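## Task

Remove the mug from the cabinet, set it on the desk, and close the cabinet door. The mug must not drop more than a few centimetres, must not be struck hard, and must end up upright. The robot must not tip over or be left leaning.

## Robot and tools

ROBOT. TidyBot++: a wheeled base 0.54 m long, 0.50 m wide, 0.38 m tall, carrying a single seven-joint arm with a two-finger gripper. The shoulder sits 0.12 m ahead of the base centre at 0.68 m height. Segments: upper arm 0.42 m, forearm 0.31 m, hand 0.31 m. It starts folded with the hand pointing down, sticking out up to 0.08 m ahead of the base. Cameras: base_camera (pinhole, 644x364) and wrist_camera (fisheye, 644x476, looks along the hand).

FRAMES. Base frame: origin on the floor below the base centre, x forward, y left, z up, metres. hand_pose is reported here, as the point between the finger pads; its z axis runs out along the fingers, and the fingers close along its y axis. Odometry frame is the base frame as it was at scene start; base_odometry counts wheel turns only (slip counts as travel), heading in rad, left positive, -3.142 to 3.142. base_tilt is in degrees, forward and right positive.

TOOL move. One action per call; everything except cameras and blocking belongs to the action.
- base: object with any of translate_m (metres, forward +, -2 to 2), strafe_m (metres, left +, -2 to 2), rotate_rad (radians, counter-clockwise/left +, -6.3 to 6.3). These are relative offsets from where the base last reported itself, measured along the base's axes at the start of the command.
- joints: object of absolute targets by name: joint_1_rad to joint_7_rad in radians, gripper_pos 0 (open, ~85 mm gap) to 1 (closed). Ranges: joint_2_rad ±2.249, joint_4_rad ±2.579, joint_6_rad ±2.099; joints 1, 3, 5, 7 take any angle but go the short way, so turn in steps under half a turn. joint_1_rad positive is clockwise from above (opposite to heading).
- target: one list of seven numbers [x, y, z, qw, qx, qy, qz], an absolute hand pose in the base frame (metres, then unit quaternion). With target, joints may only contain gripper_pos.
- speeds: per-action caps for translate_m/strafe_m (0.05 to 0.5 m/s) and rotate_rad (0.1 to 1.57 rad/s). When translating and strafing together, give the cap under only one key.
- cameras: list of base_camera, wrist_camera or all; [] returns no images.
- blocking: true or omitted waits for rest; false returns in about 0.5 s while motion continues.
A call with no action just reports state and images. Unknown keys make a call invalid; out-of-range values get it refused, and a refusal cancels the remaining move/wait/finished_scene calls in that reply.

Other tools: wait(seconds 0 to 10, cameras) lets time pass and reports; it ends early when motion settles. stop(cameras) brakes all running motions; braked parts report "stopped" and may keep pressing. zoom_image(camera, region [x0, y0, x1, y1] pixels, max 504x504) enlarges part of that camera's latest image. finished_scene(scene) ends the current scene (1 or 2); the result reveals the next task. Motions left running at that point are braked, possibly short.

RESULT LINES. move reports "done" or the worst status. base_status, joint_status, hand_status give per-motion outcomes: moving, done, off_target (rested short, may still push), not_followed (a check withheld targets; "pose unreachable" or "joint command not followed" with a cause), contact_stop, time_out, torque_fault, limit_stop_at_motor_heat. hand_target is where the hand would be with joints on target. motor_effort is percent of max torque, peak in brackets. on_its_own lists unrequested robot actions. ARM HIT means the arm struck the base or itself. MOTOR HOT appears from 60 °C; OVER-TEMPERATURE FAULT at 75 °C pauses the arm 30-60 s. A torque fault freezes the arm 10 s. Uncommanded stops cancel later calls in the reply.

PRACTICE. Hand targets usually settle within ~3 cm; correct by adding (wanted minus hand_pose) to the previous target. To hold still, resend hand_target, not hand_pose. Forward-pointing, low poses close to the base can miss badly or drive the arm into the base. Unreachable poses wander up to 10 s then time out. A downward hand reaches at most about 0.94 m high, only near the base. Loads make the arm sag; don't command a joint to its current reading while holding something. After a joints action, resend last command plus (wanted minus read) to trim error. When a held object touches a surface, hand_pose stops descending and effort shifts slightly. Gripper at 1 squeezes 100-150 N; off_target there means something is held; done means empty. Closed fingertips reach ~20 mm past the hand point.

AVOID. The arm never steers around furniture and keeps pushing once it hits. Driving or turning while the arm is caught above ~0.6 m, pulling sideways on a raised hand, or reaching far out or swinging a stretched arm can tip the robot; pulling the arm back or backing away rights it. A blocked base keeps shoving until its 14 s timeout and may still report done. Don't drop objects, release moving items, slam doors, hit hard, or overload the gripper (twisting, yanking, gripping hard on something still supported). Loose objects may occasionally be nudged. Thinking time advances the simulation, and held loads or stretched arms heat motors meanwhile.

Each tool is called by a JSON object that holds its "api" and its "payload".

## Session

{"api": "move", "payload": {}}

Scene clock: 0.00 s.
Motor temperatures (°C): [33 35 31 31 37 37 38]
base_odometry: x=+0.000 y=+0.000 heading=+0.000
base_tilt: forward=+0.0 right=+0.0
base_status: not commanded
joint_positions: joint_1_rad=+0.048 joint_2_rad=-0.382 joint_3_rad=+3.129 joint_4_rad=-2.515 joint_5_rad=-0.044 joint_6_rad=-0.911 joint_7_rad=+1.551 gripper_pos=+0.000
joint_status: not commanded
motor_effort: joint_1_rad=+0 joint_2_rad=-1 joint_3_rad=+0 joint_4_rad=+16 joint_5_rad=+0 joint_6_rad=+2 joint_7_rad=-1
hand_pose: x=+0.2586 y=+0.0068 z=+0.5949 quat_wxyz=(-0.015, +0.998, -0.041, +0.049) (m; base frame)
hand_target: x=+0.2575 y=+0.0069 z=+0.5942 quat_wxyz=(-0.015, +0.998, -0.041, +0.048) (m; base frame)
hand_status: not commanded
pictures: base_camera, wrist_camera

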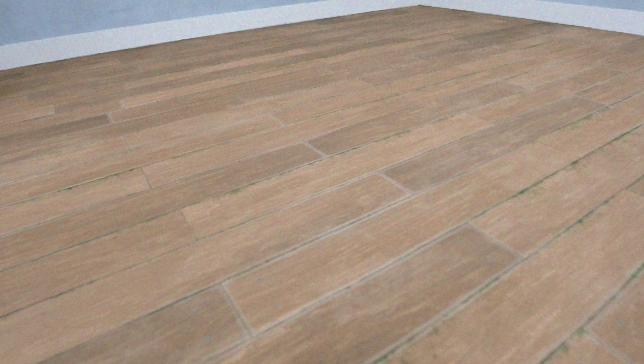

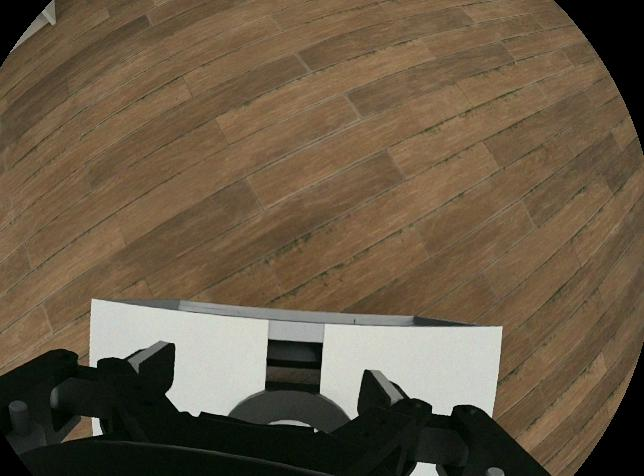

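{"api": "move", "payload": {"base": {"rotate_rad": 1.0}, "joints": {"joint_1_rad": 0.0, "joint_2_rad": -0.5, "joint_3_rad": 3.1416, "joint_4_rad": -2.1, "joint_5_rad": 0.0, "joint_6_rad": -0.2, "joint_7_rad": 1.56}}}

{"api": "move", "payload": {"base": {"rotate_rad": 1.5}}}

{"api": "move", "payload": {"base": {"rotate_rad": 1.5}}}

{"api": "move", "payload": {"base": {"rotate_rad": 1.3}}}

Scene clock: 9.73 s.
Motor temperatures (°C): [33 35 31 31 37 37 38]
move: done
base_odometry: x=+0.000 y=+0.000 heading=+1.000
base_tilt: forward=+0.0 right=+0.0
base_status: done
joint_positions: joint_1_rad=+0.018 joint_2_rad=-0.483 joint_3_rad=+3.129 joint_4_rad=-2.103 joint_5_rad=-0.044 joint_6_rad=-0.262 joint_7_rad=+1.551 gripper_pos=+0.000
joint_status: all done
motor_effort: joint_1_rad=+0(2) joint_2_rad=-5(7) joint_3_rad=-1(2) joint_4_rad=+22(22) joint_5_rad=+0(2) joint_6_rad=+8(9) joint_7_rad=-1(2)
hand_pose: x=+0.5338 y=+0.0038 z=+0.9438 quat_wxyz=(-0.019, +0.808, -0.023, +0.589) (m; base frame)
hand_target: x=+0.5347 y=+0.0013 z=+0.9712 quat_wxyz=(-0.003, +0.783, -0.004, +0.622) (m; base frame)
hand_status: not commanded
pictures: base_camera, wrist_camera

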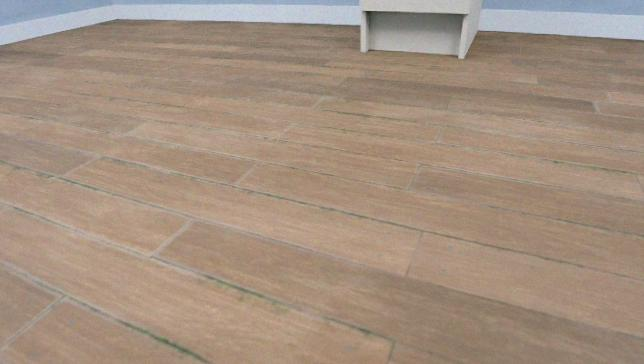

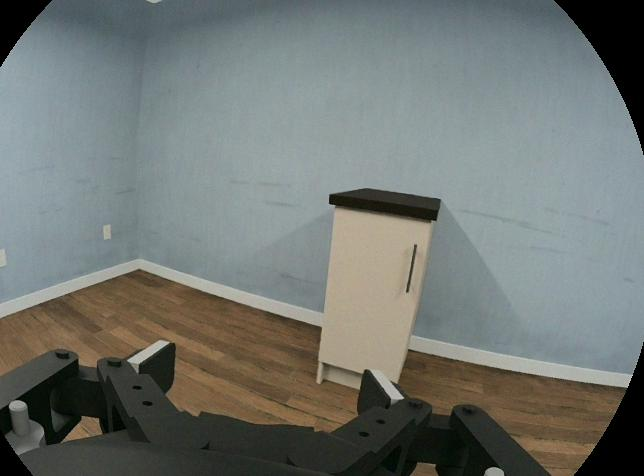

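Scene clock: 11.97 s.
Motor temperatures (°C): [33 35 31 31 37 37 38]
move: done
base_odometry: x=+0.000 y=+0.000 heading=+2.500
base_tilt: forward=+0.0 right=+0.0
base_status: done
joint_positions: joint_1_rad=+0.014 joint_2_rad=-0.483 joint_3_rad=+3.129 joint_4_rad=-2.103 joint_5_rad=-0.044 joint_6_rad=-0.259 joint_7_rad=+1.551 gripper_pos=+0.000
joint_status: not commanded
motor_effort: joint_1_rad=+0(1) joint_2_rad=-5(7) joint_3_rad=+0(2) joint_4_rad=+22(22) joint_5_rad=+0(1) joint_6_rad=+8(9) joint_7_rad=-1(1)
hand_pose: x=+0.5341 y=+0.0051 z=+0.9449 quat_wxyz=(-0.020, +0.807, -0.022, +0.590) (m; base frame)
hand_target: x=+0.5347 y=+0.0013 z=+0.9712 quat_wxyz=(-0.003, +0.783, -0.004, +0.622) (m; base frame)
hand_status: not commanded
pictures: base_camera, wrist_camera

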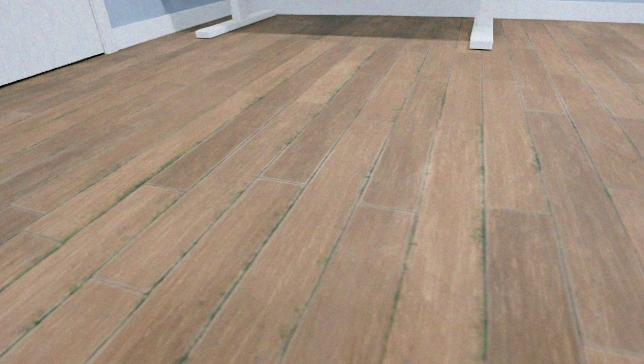

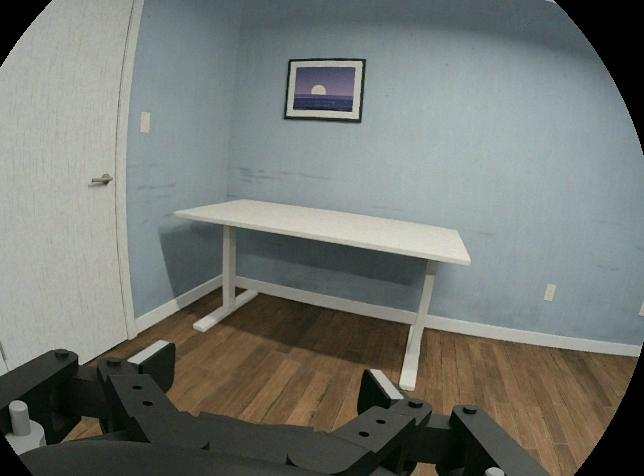

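Scene clock: 14.20 s.
Motor temperatures (°C): [33 34 31 31 37 37 38]
move: done
base_odometry: x=+0.000 y=+0.000 heading=-2.283
base_tilt: forward=+0.0 right=+0.0
base_status: done
joint_positions: joint_1_rad=+0.012 joint_2_rad=-0.483 joint_3_rad=+3.130 joint_4_rad=-2.103 joint_5_rad=-0.044 joint_6_rad=-0.259 joint_7_rad=+1.551 gripper_pos=+0.000
joint_status: not commanded
motor_effort: joint_1_rad=+0(2) joint_2_rad=-5(7) joint_3_rad=+0(2) joint_4_rad=+22(22) joint_5_rad=+0(1) joint_6_rad=+8(9) joint_7_rad=+0(1)
hand_pose: x=+0.5341 y=+0.0057 z=+0.9450 quat_wxyz=(-0.021, +0.807, -0.021, +0.590) (m; base frame)
hand_target: x=+0.5347 y=+0.0013 z=+0.9712 quat_wxyz=(-0.003, +0.783, -0.004, +0.622) (m; base frame)
hand_status: not commanded
pictures: base_camera, wrist_camera

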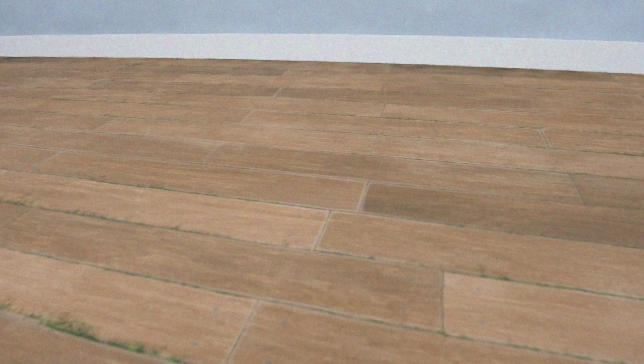

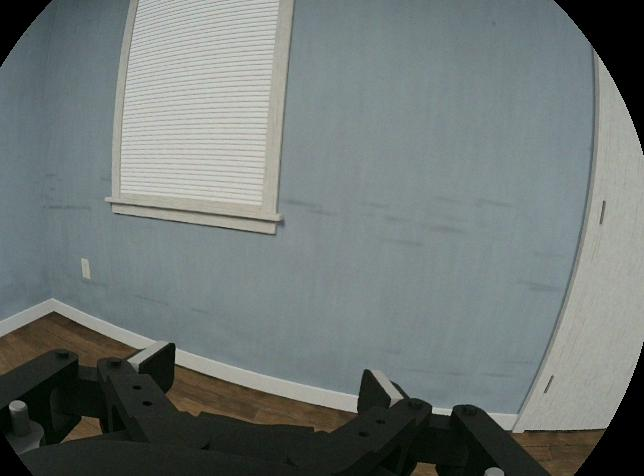

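Scene clock: 16.30 s.
Motor temperatures (°C): [33 34 31 31 37 37 38]
move: done
base_odometry: x=+0.000 y=+0.000 heading=-0.984
base_tilt: forward=+0.0 right=+0.0
base_status: done
joint_positions: joint_1_rad=+0.011 joint_2_rad=-0.483 joint_3_rad=+3.130 joint_4_rad=-2.103 joint_5_rad=-0.044 joint_6_rad=-0.258 joint_7_rad=+1.551 gripper_pos=+0.000
joint_status: not commanded
motor_effort: joint_1_rad=+0(1) joint_2_rad=-5(7) joint_3_rad=+0(2) joint_4_rad=+22(22) joint_5_rad=-1(1) joint_6_rad=+8(9) joint_7_rad=-1(1)
hand_pose: x=+0.5341 y=+0.0060 z=+0.9450 quat_wxyz=(-0.021, +0.807, -0.021, +0.590) (m; base frame)
hand_target: x=+0.5347 y=+0.0013 z=+0.9712 quat_wxyz=(-0.003, +0.783, -0.004, +0.622) (m; base frame)
hand_status: not commanded
pictures: base_camera, wrist_camera

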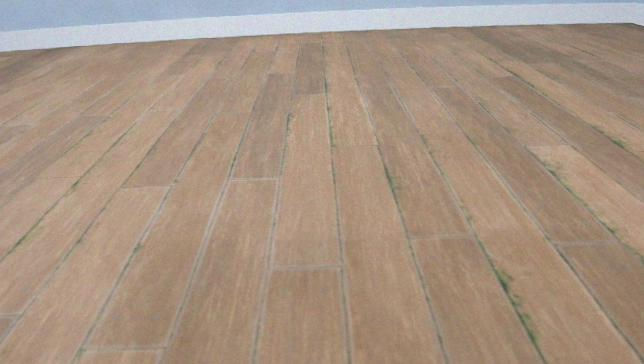

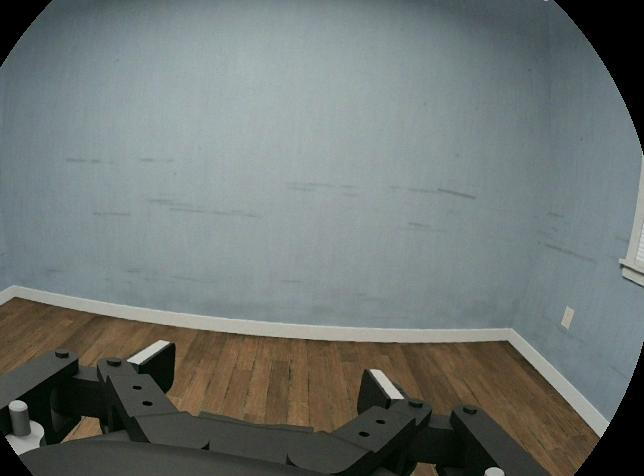

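{"api": "move", "payload": {"base": {"rotate_rad": 1.804}, "joints": {"joint_1_rad": 0.0, "joint_2_rad": 0.78, "joint_3_rad": 3.1416, "joint_4_rad": -2.09, "joint_5_rad": 0.065, "joint_6_rad": 1.29, "joint_7_rad": 1.55}}}

{"api": "move", "payload": {"base": {"translate_m": 0.45, "strafe_m": -0.2}}}

Scene clock: 35.13 s.
Motor temperatures (°C): [33 34 31 31 37 37 38]
move: done
base_odometry: x=+0.000 y=+0.000 heading=+0.820
base_tilt: forward=+0.0 right=+0.0
base_status: done
joint_positions: joint_1_rad=+0.004 joint_2_rad=+0.762 joint_3_rad=+3.135 joint_4_rad=-2.091 joint_5_rad=-0.016 joint_6_rad=+1.228 joint_7_rad=+1.551 gripper_pos=+0.000
joint_status: all done
motor_effort: joint_1_rad=+0(4) joint_2_rad=-38(40) joint_3_rad=-2(5) joint_4_rad=+10(23) joint_5_rad=+0(2) joint_6_rad=+9(10) joint_7_rad=+0(2)
hand_pose: x=+0.8097 y=-0.0026 z=+0.6680 quat_wxyz=(-0.005, +0.726, -0.016, +0.688) (m; base frame)
hand_target: x=+0.8099 y=+0.0208 z=+0.6751 quat_wxyz=(-0.023, +0.710, +0.021, +0.703) (m; base frame)
hand_status: not commanded
pictures: base_camera, wrist_camera

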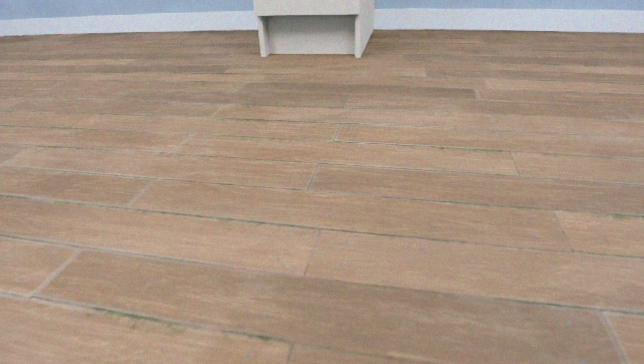

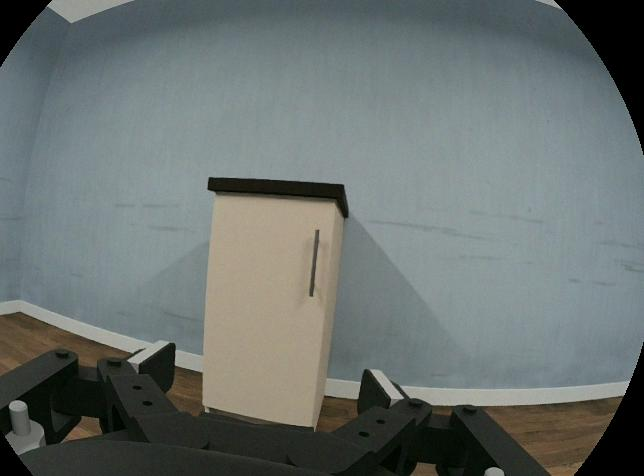

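Scene clock: 37.43 s.
Motor temperatures (°C): [33 34 31 31 37 37 38]
move: done
base_odometry: x=+0.453 y=+0.193 heading=+0.821
base_tilt: forward=+0.0 right=+0.0
base_status: done
joint_positions: joint_1_rad=+0.004 joint_2_rad=+0.764 joint_3_rad=+3.135 joint_4_rad=-2.089 joint_5_rad=-0.016 joint_6_rad=+1.233 joint_7_rad=+1.551 gripper_pos=+0.000
joint_status: not commanded
motor_effort: joint_1_rad=+0(2) joint_2_rad=-37(39) joint_3_rad=-2(3) joint_4_rad=+10(11) joint_5_rad=+0(1) joint_6_rad=+9(9) joint_7_rad=+0(1)
hand_pose: x=+0.8104 y=-0.0025 z=+0.6692 quat_wxyz=(-0.005, +0.724, -0.016, +0.690) (m; base frame)
hand_target: x=+0.8099 y=+0.0208 z=+0.6751 quat_wxyz=(-0.023, +0.710, +0.021, +0.703) (m; base frame)
hand_status: not commanded
pictures: base_camera, wrist_camera

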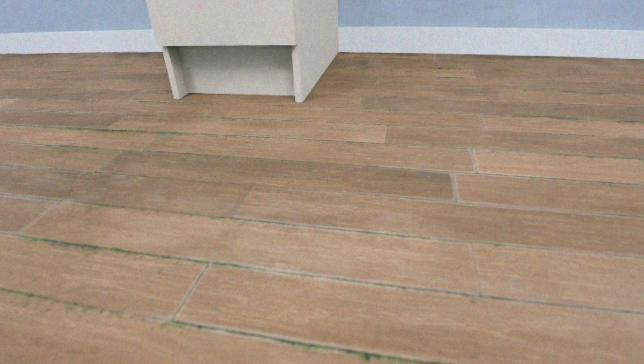

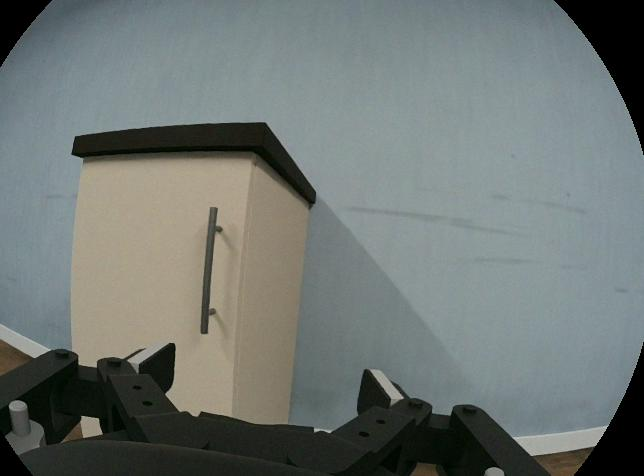

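{"api": "move", "payload": {"base": {"translate_m": 0.2, "strafe_m": 0.102}}}

Scene clock: 48.23 s.
Motor temperatures (°C): [33 34 31 31 37 37 38]
move: done
base_odometry: x=+0.515 y=+0.409 heading=+0.821
base_tilt: forward=+0.0 right=+0.0
base_status: done
joint_positions: joint_1_rad=+0.004 joint_2_rad=+0.765 joint_3_rad=+3.135 joint_4_rad=-2.088 joint_5_rad=-0.015 joint_6_rad=+1.234 joint_7_rad=+1.551 gripper_pos=+0.000
joint_status: not commanded
motor_effort: joint_1_rad=+0(2) joint_2_rad=-37(40) joint_3_rad=-2(3) joint_4_rad=+10(11) joint_5_rad=+0(1) joint_6_rad=+8(9) joint_7_rad=+0(1)
hand_pose: x=+0.8107 y=-0.0023 z=+0.6692 quat_wxyz=(-0.006, +0.724, -0.015, +0.690) (m; base frame)
hand_target: x=+0.8099 y=+0.0208 z=+0.6751 quat_wxyz=(-0.023, +0.710, +0.021, +0.703) (m; base frame)
hand_status: not commanded
pictures: base_camera, wrist_camera

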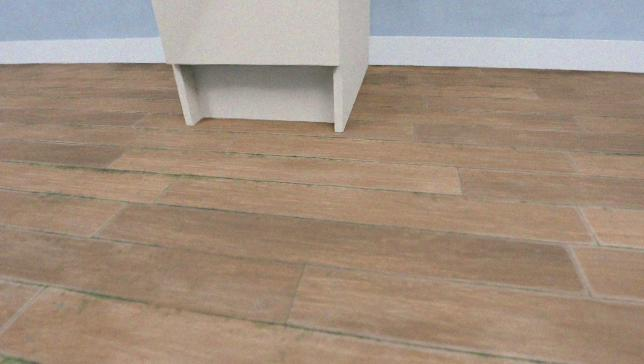

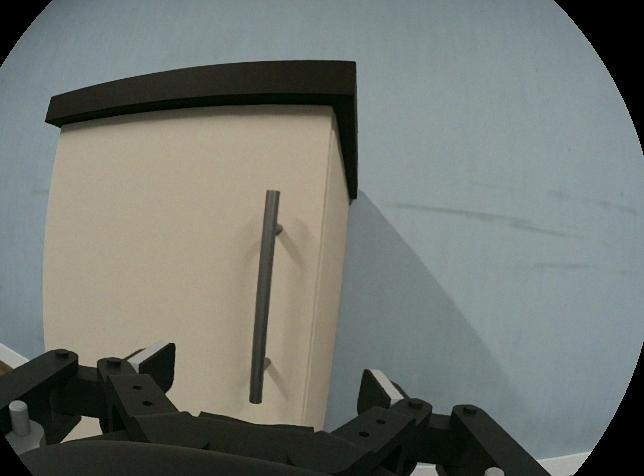

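{"api": "move", "payload": {"base": {"translate_m": 0.12, "strafe_m": 0.008}, "speeds": {"translate_m": 0.2}}}

Scene clock: 58.10 s.
Motor temperatures (°C): [33 34 31 31 37 37 38]
move: done
base_odometry: x=+0.591 y=+0.502 heading=+0.821
base_tilt: forward=+0.0 right=+0.0
base_status: done
joint_positions: joint_1_rad=+0.004 joint_2_rad=+0.765 joint_3_rad=+3.135 joint_4_rad=-2.088 joint_5_rad=-0.015 joint_6_rad=+1.235 joint_7_rad=+1.551 gripper_pos=+0.000
joint_status: not commanded
motor_effort: joint_1_rad=+0(2) joint_2_rad=-37(39) joint_3_rad=-2(2) joint_4_rad=+10(11) joint_5_rad=+0(1) joint_6_rad=+9(9) joint_7_rad=-1(1)
hand_pose: x=+0.8108 y=-0.0023 z=+0.6690 quat_wxyz=(-0.006, +0.724, -0.015, +0.690) (m; base frame)
hand_target: x=+0.8099 y=+0.0208 z=+0.6751 quat_wxyz=(-0.023, +0.710, +0.021, +0.703) (m; base frame)
hand_status: not commanded
pictures: base_camera, wrist_camera

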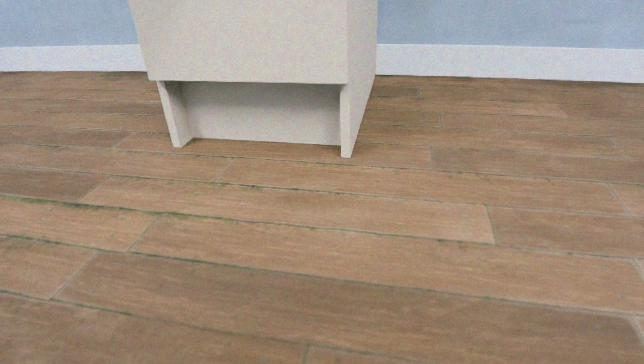

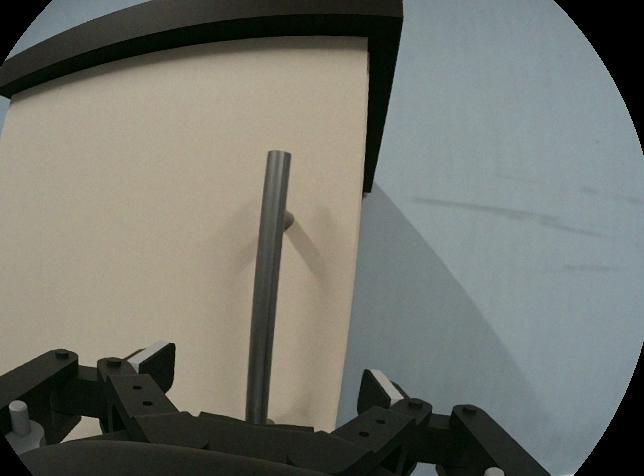

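{"api": "move", "payload": {"base": {"translate_m": -0.03, "strafe_m": 0.065, "rotate_rad": -0.08}, "speeds": {"translate_m": 0.2, "rotate_rad": 0.2}}}

Scene clock: 67.63 s.
Motor temperatures (°C): [33 34 31 31 37 37 38]
move: done
base_odometry: x=+0.523 y=+0.525 heading=+0.740
base_tilt: forward=+0.0 right=+0.0
base_status: done
joint_positions: joint_1_rad=+0.001 joint_2_rad=+0.765 joint_3_rad=+3.135 joint_4_rad=-2.088 joint_5_rad=-0.013 joint_6_rad=+1.235 joint_7_rad=+1.551 gripper_pos=+0.000
joint_status: not commanded
motor_effort: joint_1_rad=+0(3) joint_2_rad=-38(39) joint_3_rad=-1(3) joint_4_rad=+10(11) joint_5_rad=+0(1) joint_6_rad=+9(9) joint_7_rad=+0(1)
hand_pose: x=+0.8108 y=+0.0000 z=+0.6691 quat_wxyz=(-0.007, +0.724, -0.014, +0.690) (m; base frame)
hand_target: x=+0.8099 y=+0.0208 z=+0.6751 quat_wxyz=(-0.023, +0.710, +0.021, +0.703) (m; base frame)
hand_status: not commanded
pictures: base_camera, wrist_camera

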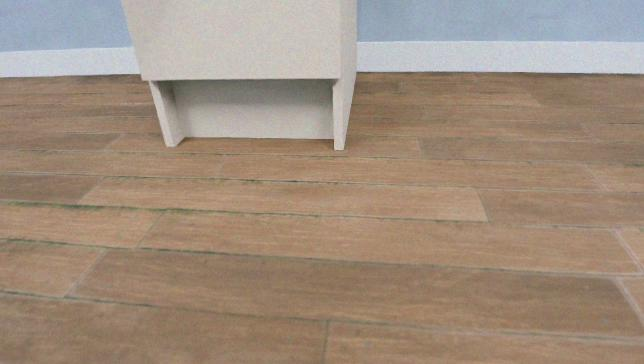

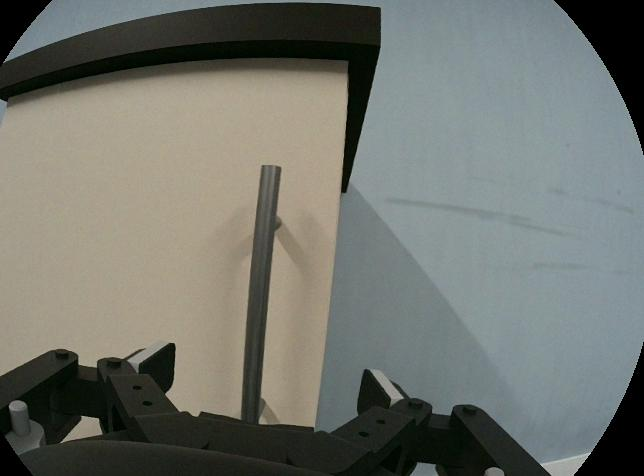

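{"api": "move", "payload": {"base": {"translate_m": 0.052, "strafe_m": 0.008}, "speeds": {"translate_m": 0.15}}}

Scene clock: 72.60 s.
Motor temperatures (°C): [33 34 31 31 37 37 38]
move: done
base_odometry: x=+0.556 y=+0.566 heading=+0.740
base_tilt: forward=+0.0 right=+0.0
base_status: done
joint_positions: joint_1_rad=+0.001 joint_2_rad=+0.766 joint_3_rad=+3.135 joint_4_rad=-2.087 joint_5_rad=-0.013 joint_6_rad=+1.235 joint_7_rad=+1.551 gripper_pos=+0.000
joint_status: not commanded
motor_effort: joint_1_rad=+0(1) joint_2_rad=-37(39) joint_3_rad=-2(3) joint_4_rad=+10(12) joint_5_rad=+0(1) joint_6_rad=+9(10) joint_7_rad=+0(1)
hand_pose: x=+0.8111 y=+0.0000 z=+0.6690 quat_wxyz=(-0.007, +0.723, -0.014, +0.690) (m; base frame)
hand_target: x=+0.8099 y=+0.0208 z=+0.6751 quat_wxyz=(-0.023, +0.710, +0.021, +0.703) (m; base frame)
hand_status: not commanded
pictures: base_camera, wrist_camera

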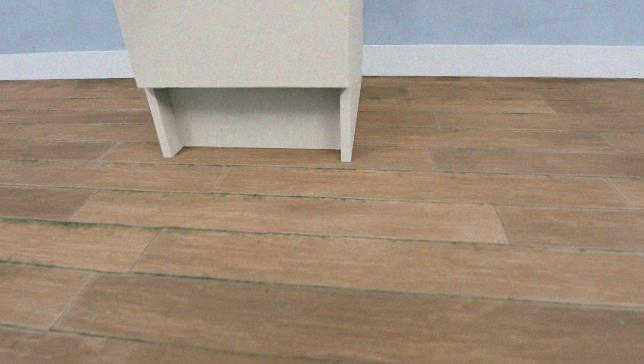

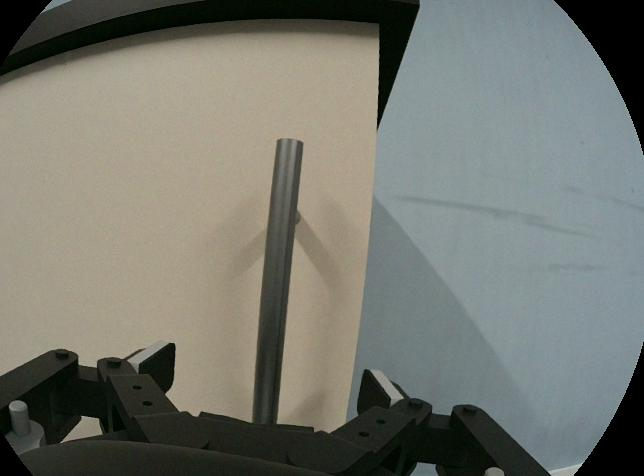

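{"api": "move", "payload": {"base": {"translate_m": 0.012}, "speeds": {"translate_m": 0.1}}}

{"api": "move", "payload": {"joints": {"gripper_pos": 0.98}}}

Scene clock: 76.40 s.
Motor temperatures (°C): [33 34 31 31 37 37 38]
move: done
base_odometry: x=+0.565 y=+0.574 heading=+0.740
base_tilt: forward=+0.0 right=+0.0
base_status: done
joint_positions: joint_1_rad=+0.001 joint_2_rad=+0.768 joint_3_rad=+3.135 joint_4_rad=-2.085 joint_5_rad=-0.013 joint_6_rad=+1.236 joint_7_rad=+1.551 gripper_pos=+0.000
joint_status: not commanded
motor_effort: joint_1_rad=+0(1) joint_2_rad=-38(41) joint_3_rad=-2(3) joint_4_rad=+10(12) joint_5_rad=+0(1) joint_6_rad=+9(9) joint_7_rad=+0(1)
hand_pose: x=+0.8115 y=+0.0000 z=+0.6686 quat_wxyz=(-0.007, +0.723, -0.013, +0.690) (m; base frame)
hand_target: x=+0.8099 y=+0.0208 z=+0.6751 quat_wxyz=(-0.023, +0.710, +0.021, +0.703) (m; base frame)
hand_status: not commanded
pictures: base_camera, wrist_camera

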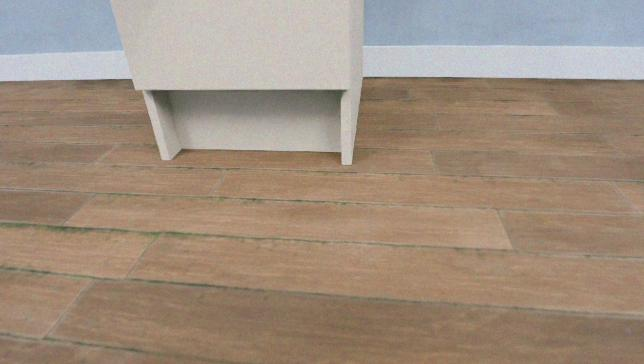

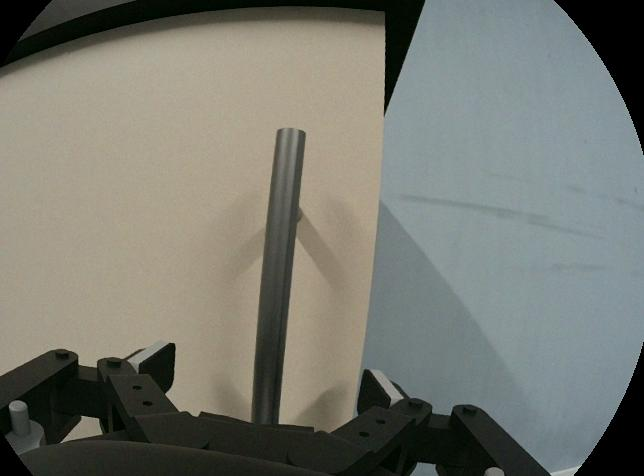

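Scene clock: 77.50 s.
Motor temperatures (°C): [33 34 31 31 37 37 38]
move: off_target
base_odometry: x=+0.565 y=+0.574 heading=+0.740
base_tilt: forward=+0.0 right=+0.0
base_status: not commanded
joint_positions: joint_1_rad=+0.002 joint_2_rad=+0.768 joint_3_rad=+3.136 joint_4_rad=-2.086 joint_5_rad=-0.012 joint_6_rad=+1.236 joint_7_rad=+1.551 gripper_pos=+0.897
joint_status: gripper_pos off_target (ended at +0.897, target +0.980)
motor_effort: joint_1_rad=-1(4) joint_2_rad=-38(39) joint_3_rad=-3(5) joint_4_rad=+11(13) joint_5_rad=+1(3) joint_6_rad=+9(9) joint_7_rad=-2(2)
hand_pose: x=+0.8114 y=-0.0008 z=+0.6685 quat_wxyz=(-0.006, +0.723, -0.013, +0.690) (m; base frame)
hand_target: x=+0.8099 y=+0.0208 z=+0.6751 quat_wxyz=(-0.023, +0.710, +0.021, +0.703) (m; base frame)
hand_status: not commanded
pictures: base_camera, wrist_camera

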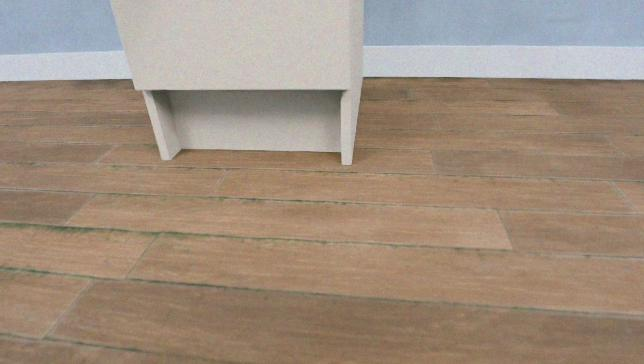

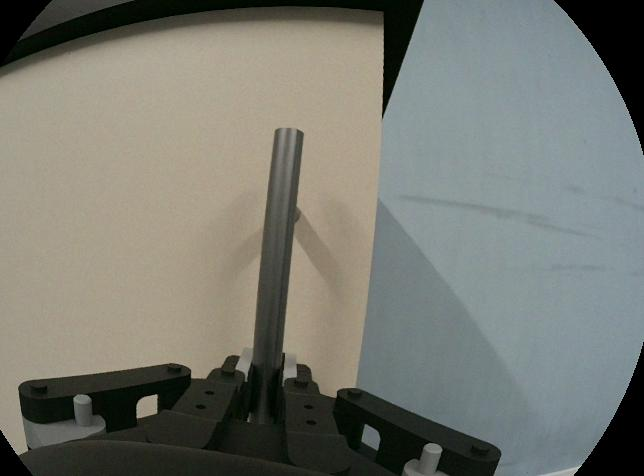

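{"api": "move", "payload": {"base": {"strafe_m": 0.0145, "translate_m": -0.068}, "speeds": {"translate_m": 0.1}, "cameras": ["wrist_camera"]}}

{"api": "move", "payload": {"base": {"strafe_m": 0.028, "translate_m": -0.063}, "speeds": {"translate_m": 0.1}, "cameras": ["wrist_camera"]}}

{"api": "move", "payload": {"base": {"strafe_m": 0.041, "translate_m": -0.056}, "speeds": {"translate_m": 0.1}, "cameras": ["wrist_camera"]}}

{"api": "move", "payload": {"base": {"strafe_m": 0.052, "translate_m": -0.046}, "speeds": {"translate_m": 0.1}}}

Scene clock: 89.47 s.
Motor temperatures (°C): [33 35 31 31 37 37 38]
move: done
base_odometry: x=+0.505 y=+0.539 heading=+0.740
base_tilt: forward=+0.0 right=+0.0
base_status: done
joint_positions: joint_1_rad=-0.003 joint_2_rad=+0.776 joint_3_rad=+3.136 joint_4_rad=-2.073 joint_5_rad=-0.001 joint_6_rad=+1.238 joint_7_rad=+1.551 gripper_pos=+0.898
joint_status: not commanded
motor_effort: joint_1_rad=+2(4) joint_2_rad=-39(43) joint_3_rad=+0(5) joint_4_rad=+7(10) joint_5_rad=-2(3) joint_6_rad=+10(12) joint_7_rad=-2(3)
hand_pose: x=+0.8153 y=+0.0064 z=+0.6684 quat_wxyz=(-0.011, +0.721, -0.006, +0.693) (m; base frame)
hand_target: x=+0.8099 y=+0.0208 z=+0.6751 quat_wxyz=(-0.023, +0.710, +0.021, +0.703) (m; base frame)
hand_status: not commanded
pictures: wrist_camera

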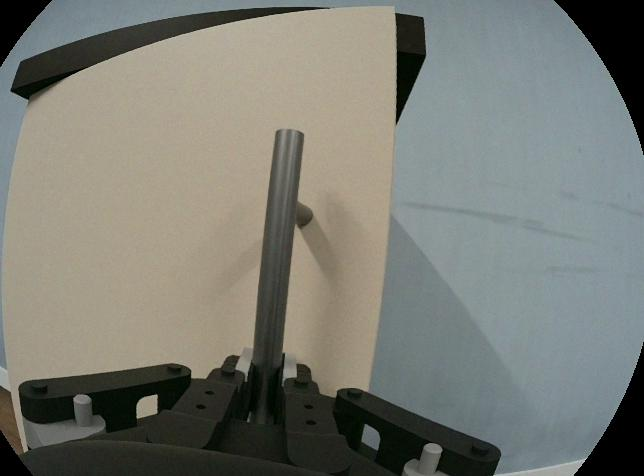

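Scene clock: 90.73 s.
Motor temperatures (°C): [33 35 31 31 37 37 38]
move: done
base_odometry: x=+0.439 y=+0.517 heading=+0.741
base_tilt: forward=+0.0 right=+0.0
base_status: done
joint_positions: joint_1_rad=-0.012 joint_2_rad=+0.778 joint_3_rad=+3.136 joint_4_rad=-2.072 joint_5_rad=+0.007 joint_6_rad=+1.240 joint_7_rad=+1.551 gripper_pos=+0.899
joint_status: not commanded
motor_effort: joint_1_rad=+4(6) joint_2_rad=-40(42) joint_3_rad=+1(3) joint_4_rad=+7(10) joint_5_rad=-2(4) joint_6_rad=+10(12) joint_7_rad=-2(2)
hand_pose: x=+0.8154 y=+0.0145 z=+0.6683 quat_wxyz=(-0.016, +0.721, +0.000, +0.693) (m; base frame)
hand_target: x=+0.8099 y=+0.0208 z=+0.6751 quat_wxyz=(-0.023, +0.710, +0.021, +0.703) (m; base frame)
hand_status: not commanded
pictures: wrist_camera

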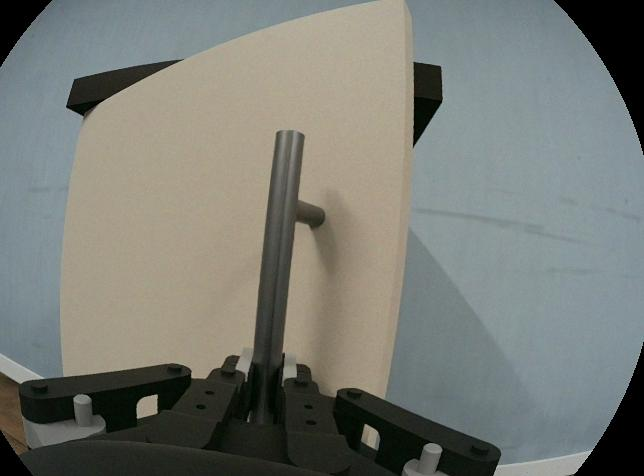

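Scene clock: 92.00 s.
Motor temperatures (°C): [33 35 31 31 37 37 38]
move: done
base_odometry: x=+0.370 y=+0.509 heading=+0.741
base_tilt: forward=+0.0 right=-0.1
base_status: done
joint_positions: joint_1_rad=-0.022 joint_2_rad=+0.779 joint_3_rad=+3.136 joint_4_rad=-2.071 joint_5_rad=+0.016 joint_6_rad=+1.241 joint_7_rad=+1.551 gripper_pos=+0.900
joint_status: not commanded
motor_effort: joint_1_rad=+5(8) joint_2_rad=-40(43) joint_3_rad=+1(3) joint_4_rad=+7(10) joint_5_rad=-2(5) joint_6_rad=+10(12) joint_7_rad=-2(3)
hand_pose: x=+0.8155 y=+0.0240 z=+0.6683 quat_wxyz=(-0.021, +0.721, +0.008, +0.693) (m; base frame)
hand_target: x=+0.8099 y=+0.0208 z=+0.6751 quat_wxyz=(-0.023, +0.710, +0.021, +0.703) (m; base frame)
hand_status: not commanded
pictures: wrist_camera

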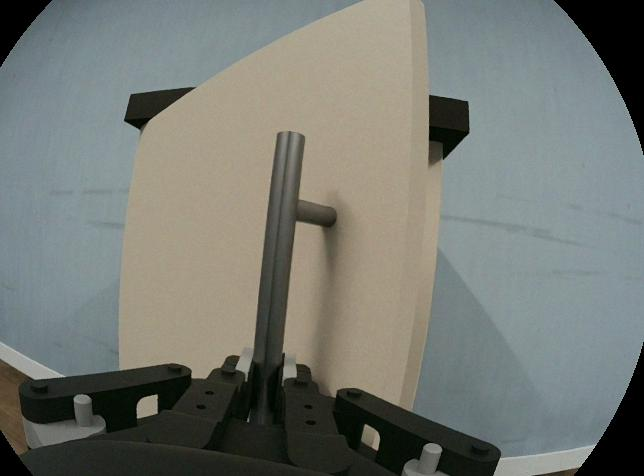

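Scene clock: 93.30 s.
Motor temperatures (°C): [33 35 31 31 37 37 38]
move: done
base_odometry: x=+0.301 y=+0.516 heading=+0.741
base_tilt: forward=+0.0 right=+0.0
base_status: done
joint_positions: joint_1_rad=-0.032 joint_2_rad=+0.783 joint_3_rad=+3.134 joint_4_rad=-2.064 joint_5_rad=+0.024 joint_6_rad=+1.241 joint_7_rad=+1.551 gripper_pos=+0.901
joint_status: not commanded
motor_effort: joint_1_rad=+6(9) joint_2_rad=-40(44) joint_3_rad=+1(4) joint_4_rad=+4(7) joint_5_rad=-3(6) joint_6_rad=+10(13) joint_7_rad=-2(2)
hand_pose: x=+0.8172 y=+0.0347 z=+0.6684 quat_wxyz=(-0.027, +0.719, +0.015, +0.694) (m; base frame)
hand_target: x=+0.8099 y=+0.0208 z=+0.6751 quat_wxyz=(-0.023, +0.710, +0.021, +0.703) (m; base frame)
hand_status: not commanded
pictures: base_camera, wrist_camera

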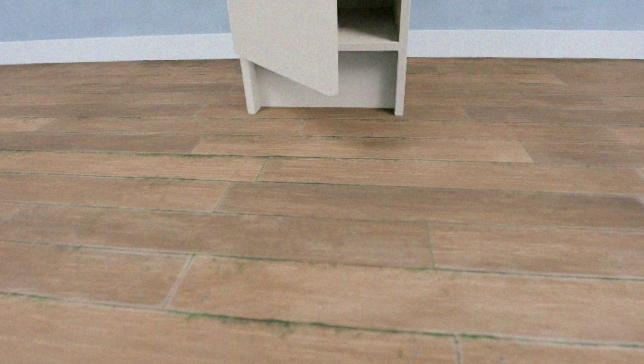

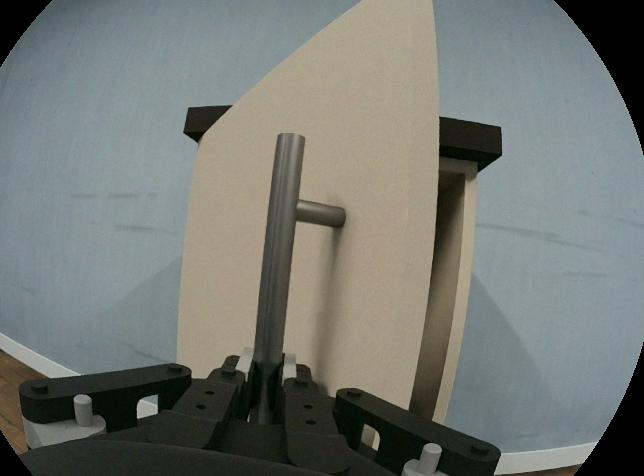

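{"api": "move", "payload": {"base": {"strafe_m": 0.075, "translate_m": -0.03}, "speeds": {"strafe_m": 0.1}, "cameras": ["wrist_camera"]}}

{"api": "move", "payload": {"base": {"strafe_m": 0.02, "translate_m": 0.0}, "speeds": {"strafe_m": 0.1}, "cameras": ["wrist_camera"]}}

Scene clock: 103.63 s.
Motor temperatures (°C): [33 35 31 31 37 37 38]
move: done
base_odometry: x=+0.229 y=+0.551 heading=+0.741
base_tilt: forward=+0.0 right=+0.0
base_status: done
joint_positions: joint_1_rad=-0.024 joint_2_rad=+0.786 joint_3_rad=+3.134 joint_4_rad=-2.060 joint_5_rad=+0.024 joint_6_rad=+1.244 joint_7_rad=+1.551 gripper_pos=+0.903
joint_status: not commanded
motor_effort: joint_1_rad=+3(8) joint_2_rad=-41(45) joint_3_rad=-1(3) joint_4_rad=+3(8) joint_5_rad=-2(4) joint_6_rad=+11(14) joint_7_rad=-2(2)
hand_pose: x=+0.8187 y=+0.0294 z=+0.6686 quat_wxyz=(-0.025, +0.718, +0.012, +0.695) (m; base frame)
hand_target: x=+0.8099 y=+0.0208 z=+0.6751 quat_wxyz=(-0.023, +0.710, +0.021, +0.703) (m; base frame)
hand_status: not commanded
pictures: wrist_camera

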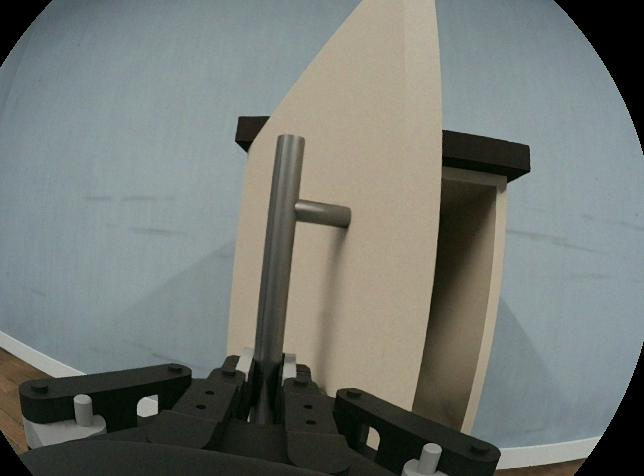

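Scene clock: 104.37 s.
Motor temperatures (°C): [33 35 31 31 37 37 38]
move: done
base_odometry: x=+0.215 y=+0.566 heading=+0.741
base_tilt: forward=+0.0 right=+0.0
base_status: done
joint_positions: joint_1_rad=-0.008 joint_2_rad=+0.783 joint_3_rad=+3.136 joint_4_rad=-2.068 joint_5_rad=+0.024 joint_6_rad=+1.247 joint_7_rad=+1.551 gripper_pos=+0.903
joint_status: not commanded
motor_effort: joint_1_rad=+0(5) joint_2_rad=-38(43) joint_3_rad=-3(4) joint_4_rad=+5(9) joint_5_rad=-1(2) joint_6_rad=+9(12) joint_7_rad=-2(2)
hand_pose: x=+0.8168 y=+0.0172 z=+0.6683 quat_wxyz=(-0.018, +0.719, +0.007, +0.695) (m; base frame)
hand_target: x=+0.8099 y=+0.0208 z=+0.6751 quat_wxyz=(-0.023, +0.710, +0.021, +0.703) (m; base frame)
hand_status: not commanded
pictures: wrist_camera

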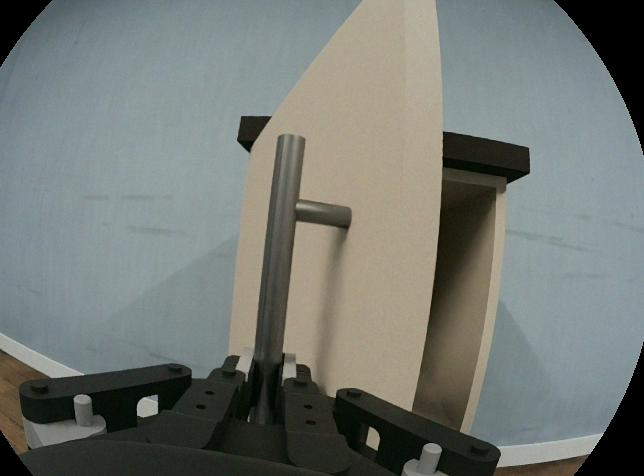

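{"api": "move", "payload": {"joints": {"gripper_pos": 0.4}, "cameras": []}}

{"api": "move", "payload": {"base": {"translate_m": -0.2}, "speeds": {"translate_m": 0.25}, "cameras": ["wrist_camera"]}}

{"api": "move", "payload": {"base": {"strafe_m": -0.15}, "joints": {"gripper_pos": 1.0}}}

Scene clock: 113.43 s.
Motor temperatures (°C): [33 35 31 31 37 37 38]
move: done
base_odometry: x=+0.215 y=+0.566 heading=+0.741
base_tilt: forward=+0.0 right=+0.0
base_status: not commanded
joint_positions: joint_1_rad=-0.008 joint_2_rad=+0.783 joint_3_rad=+3.136 joint_4_rad=-2.084 joint_5_rad=+0.024 joint_6_rad=+1.247 joint_7_rad=+1.551 gripper_pos=+0.400
joint_status: all done
motor_effort: joint_1_rad=+1(3) joint_2_rad=-38(40) joint_3_rad=-1(3) joint_4_rad=+10(11) joint_5_rad=+1(1) joint_6_rad=+9(9) joint_7_rad=+0(2)
hand_pose: x=+0.8117 y=+0.0172 z=+0.6619 quat_wxyz=(-0.018, +0.724, +0.006, +0.689) (m; base frame)
hand_target: x=+0.8099 y=+0.0208 z=+0.6751 quat_wxyz=(-0.023, +0.710, +0.021, +0.703) (m; base frame)
hand_status: not commanded
pictures: none
No camera images: "cameras" was empty.

Scene clock: 115.00 s.
Motor temperatures (°C): [33 35 31 31 37 37 38]
move: done
base_odometry: x=+0.067 y=+0.431 heading=+0.741
base_tilt: forward=+0.0 right=+0.0
base_status: done
joint_positions: joint_1_rad=-0.008 joint_2_rad=+0.783 joint_3_rad=+3.136 joint_4_rad=-2.085 joint_5_rad=+0.024 joint_6_rad=+1.247 joint_7_rad=+1.551 gripper_pos=+0.400
joint_status: not commanded
motor_effort: joint_1_rad=+0(1) joint_2_rad=-38(42) joint_3_rad=-2(3) joint_4_rad=+10(11) joint_5_rad=+0(1) joint_6_rad=+8(10) joint_7_rad=+0(1)
hand_pose: x=+0.8115 y=+0.0172 z=+0.6619 quat_wxyz=(-0.018, +0.725, +0.006, +0.689) (m; base frame)
hand_target: x=+0.8099 y=+0.0208 z=+0.6751 quat_wxyz=(-0.023, +0.710, +0.021, +0.703) (m; base frame)
hand_status: not commanded
pictures: wrist_camera

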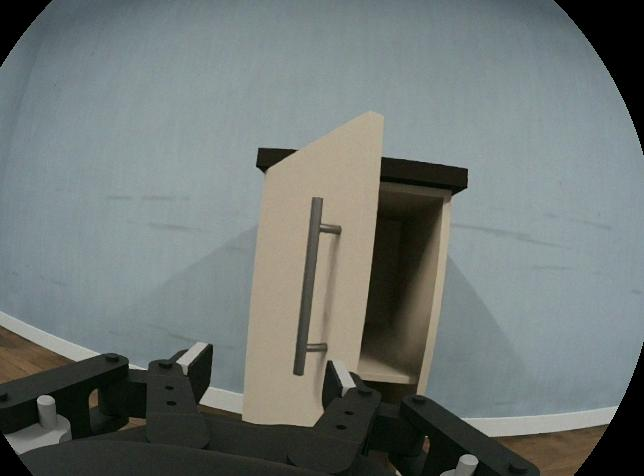

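Scene clock: 116.33 s.
Motor temperatures (°C): [33 35 31 31 37 37 38]
move: done
base_odometry: x=+0.168 y=+0.320 heading=+0.741
base_tilt: forward=+0.0 right=+0.0
base_status: done
joint_positions: joint_1_rad=+0.008 joint_2_rad=+0.783 joint_3_rad=+3.137 joint_4_rad=-2.085 joint_5_rad=+0.024 joint_6_rad=+1.247 joint_7_rad=+1.551 gripper_pos=+0.999
joint_status: all done
motor_effort: joint_1_rad=+1(4) joint_2_rad=-38(40) joint_3_rad=-1(4) joint_4_rad=+10(10) joint_5_rad=+0(1) joint_6_rad=+9(9) joint_7_rad=+0(1)
hand_pose: x=+0.8117 y=+0.0049 z=+0.6619 quat_wxyz=(-0.012, +0.725, +0.000, +0.689) (m; base frame)
hand_target: x=+0.8099 y=+0.0208 z=+0.6751 quat_wxyz=(-0.023, +0.710, +0.021, +0.703) (m; base frame)
hand_status: not commanded
pictures: base_camera, wrist_camera

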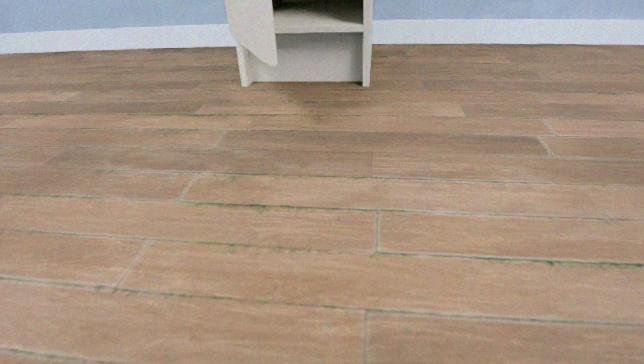

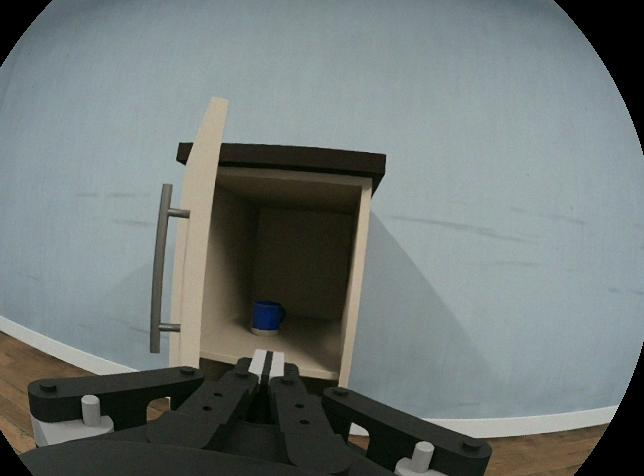

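{"api": "move", "payload": {"base": {"translate_m": 0.03, "strafe_m": -0.03}, "cameras": []}}

{"api": "move", "payload": {"base": {"translate_m": 0.21}, "speeds": {"translate_m": 0.2}, "cameras": ["wrist_camera"]}}

{"api": "move", "payload": {"base": {"strafe_m": 0.26}, "speeds": {"strafe_m": 0.12}}}

Scene clock: 126.73 s.
Motor temperatures (°C): [33 35 31 31 37 37 38]
move: done
base_odometry: x=+0.211 y=+0.318 heading=+0.741
base_tilt: forward=+0.0 right=+0.0
base_status: done
joint_positions: joint_1_rad=+0.008 joint_2_rad=+0.783 joint_3_rad=+3.137 joint_4_rad=-2.085 joint_5_rad=+0.024 joint_6_rad=+1.247 joint_7_rad=+1.551 gripper_pos=+0.999
joint_status: not commanded
motor_effort: joint_1_rad=+0(3) joint_2_rad=-38(39) joint_3_rad=-2(4) joint_4_rad=+10(11) joint_5_rad=+0(1) joint_6_rad=+9(9) joint_7_rad=-1(1)
hand_pose: x=+0.8117 y=+0.0053 z=+0.6620 quat_wxyz=(-0.012, +0.725, +0.001, +0.689) (m; base frame)
hand_target: x=+0.8099 y=+0.0208 z=+0.6751 quat_wxyz=(-0.023, +0.710, +0.021, +0.703) (m; base frame)
hand_status: not commanded
pictures: none
No camera images: "cameras" was empty.

Scene clock: 128.47 s.
Motor temperatures (°C): [33 35 31 31 37 37 38]
move: done
base_odometry: x=+0.366 y=+0.460 heading=+0.741
base_tilt: forward=+0.0 right=+0.0
base_status: done
joint_positions: joint_1_rad=+0.008 joint_2_rad=+0.783 joint_3_rad=+3.137 joint_4_rad=-2.085 joint_5_rad=+0.024 joint_6_rad=+1.247 joint_7_rad=+1.551 gripper_pos=+0.999
joint_status: not commanded
motor_effort: joint_1_rad=+0(1) joint_2_rad=-37(40) joint_3_rad=-1(3) joint_4_rad=+10(11) joint_5_rad=+0(1) joint_6_rad=+9(10) joint_7_rad=+0(1)
hand_pose: x=+0.8116 y=+0.0053 z=+0.6621 quat_wxyz=(-0.012, +0.724, +0.001, +0.689) (m; base frame)
hand_target: x=+0.8099 y=+0.0208 z=+0.6751 quat_wxyz=(-0.023, +0.710, +0.021, +0.703) (m; base frame)
hand_status: not commanded
pictures: wrist_camera

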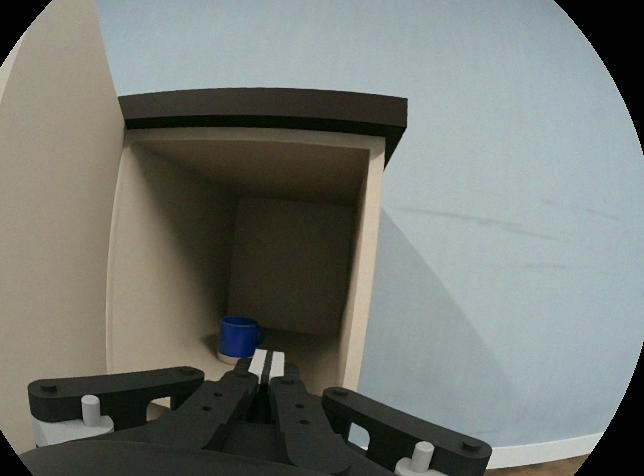

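Scene clock: 131.20 s.
Motor temperatures (°C): [33 35 31 31 37 37 38]
move: done
base_odometry: x=+0.191 y=+0.652 heading=+0.740
base_tilt: forward=+0.0 right=+0.0
base_status: done
joint_positions: joint_1_rad=+0.002 joint_2_rad=+0.783 joint_3_rad=+3.141 joint_4_rad=-2.087 joint_5_rad=+0.024 joint_6_rad=+1.247 joint_7_rad=+1.551 gripper_pos=+0.999
joint_status: not commanded
motor_effort: joint_1_rad=+0(8) joint_2_rad=-38(39) joint_3_rad=-2(6) joint_4_rad=+10(14) joint_5_rad=+0(3) joint_6_rad=+9(9) joint_7_rad=-1(1)
hand_pose: x=+0.8108 y=+0.0074 z=+0.6611 quat_wxyz=(-0.012, +0.725, +0.003, +0.688) (m; base frame)
hand_target: x=+0.8099 y=+0.0208 z=+0.6751 quat_wxyz=(-0.023, +0.710, +0.021, +0.703) (m; base frame)
hand_status: not commanded
pictures: base_camera, wrist_camera

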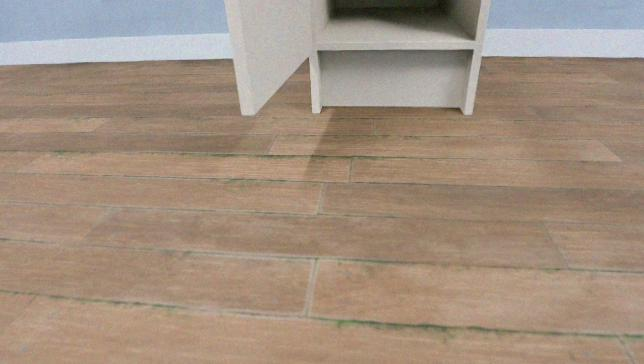

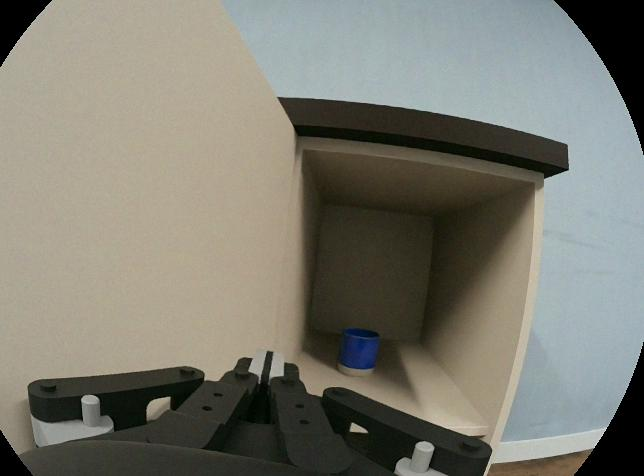

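{"api": "zoom_image", "payload": {"camera": "wrist_camera", "region": [290, 290, 430, 400]}}

Scaled by 3.600.

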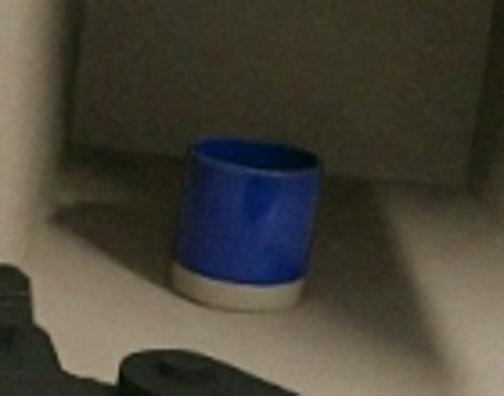

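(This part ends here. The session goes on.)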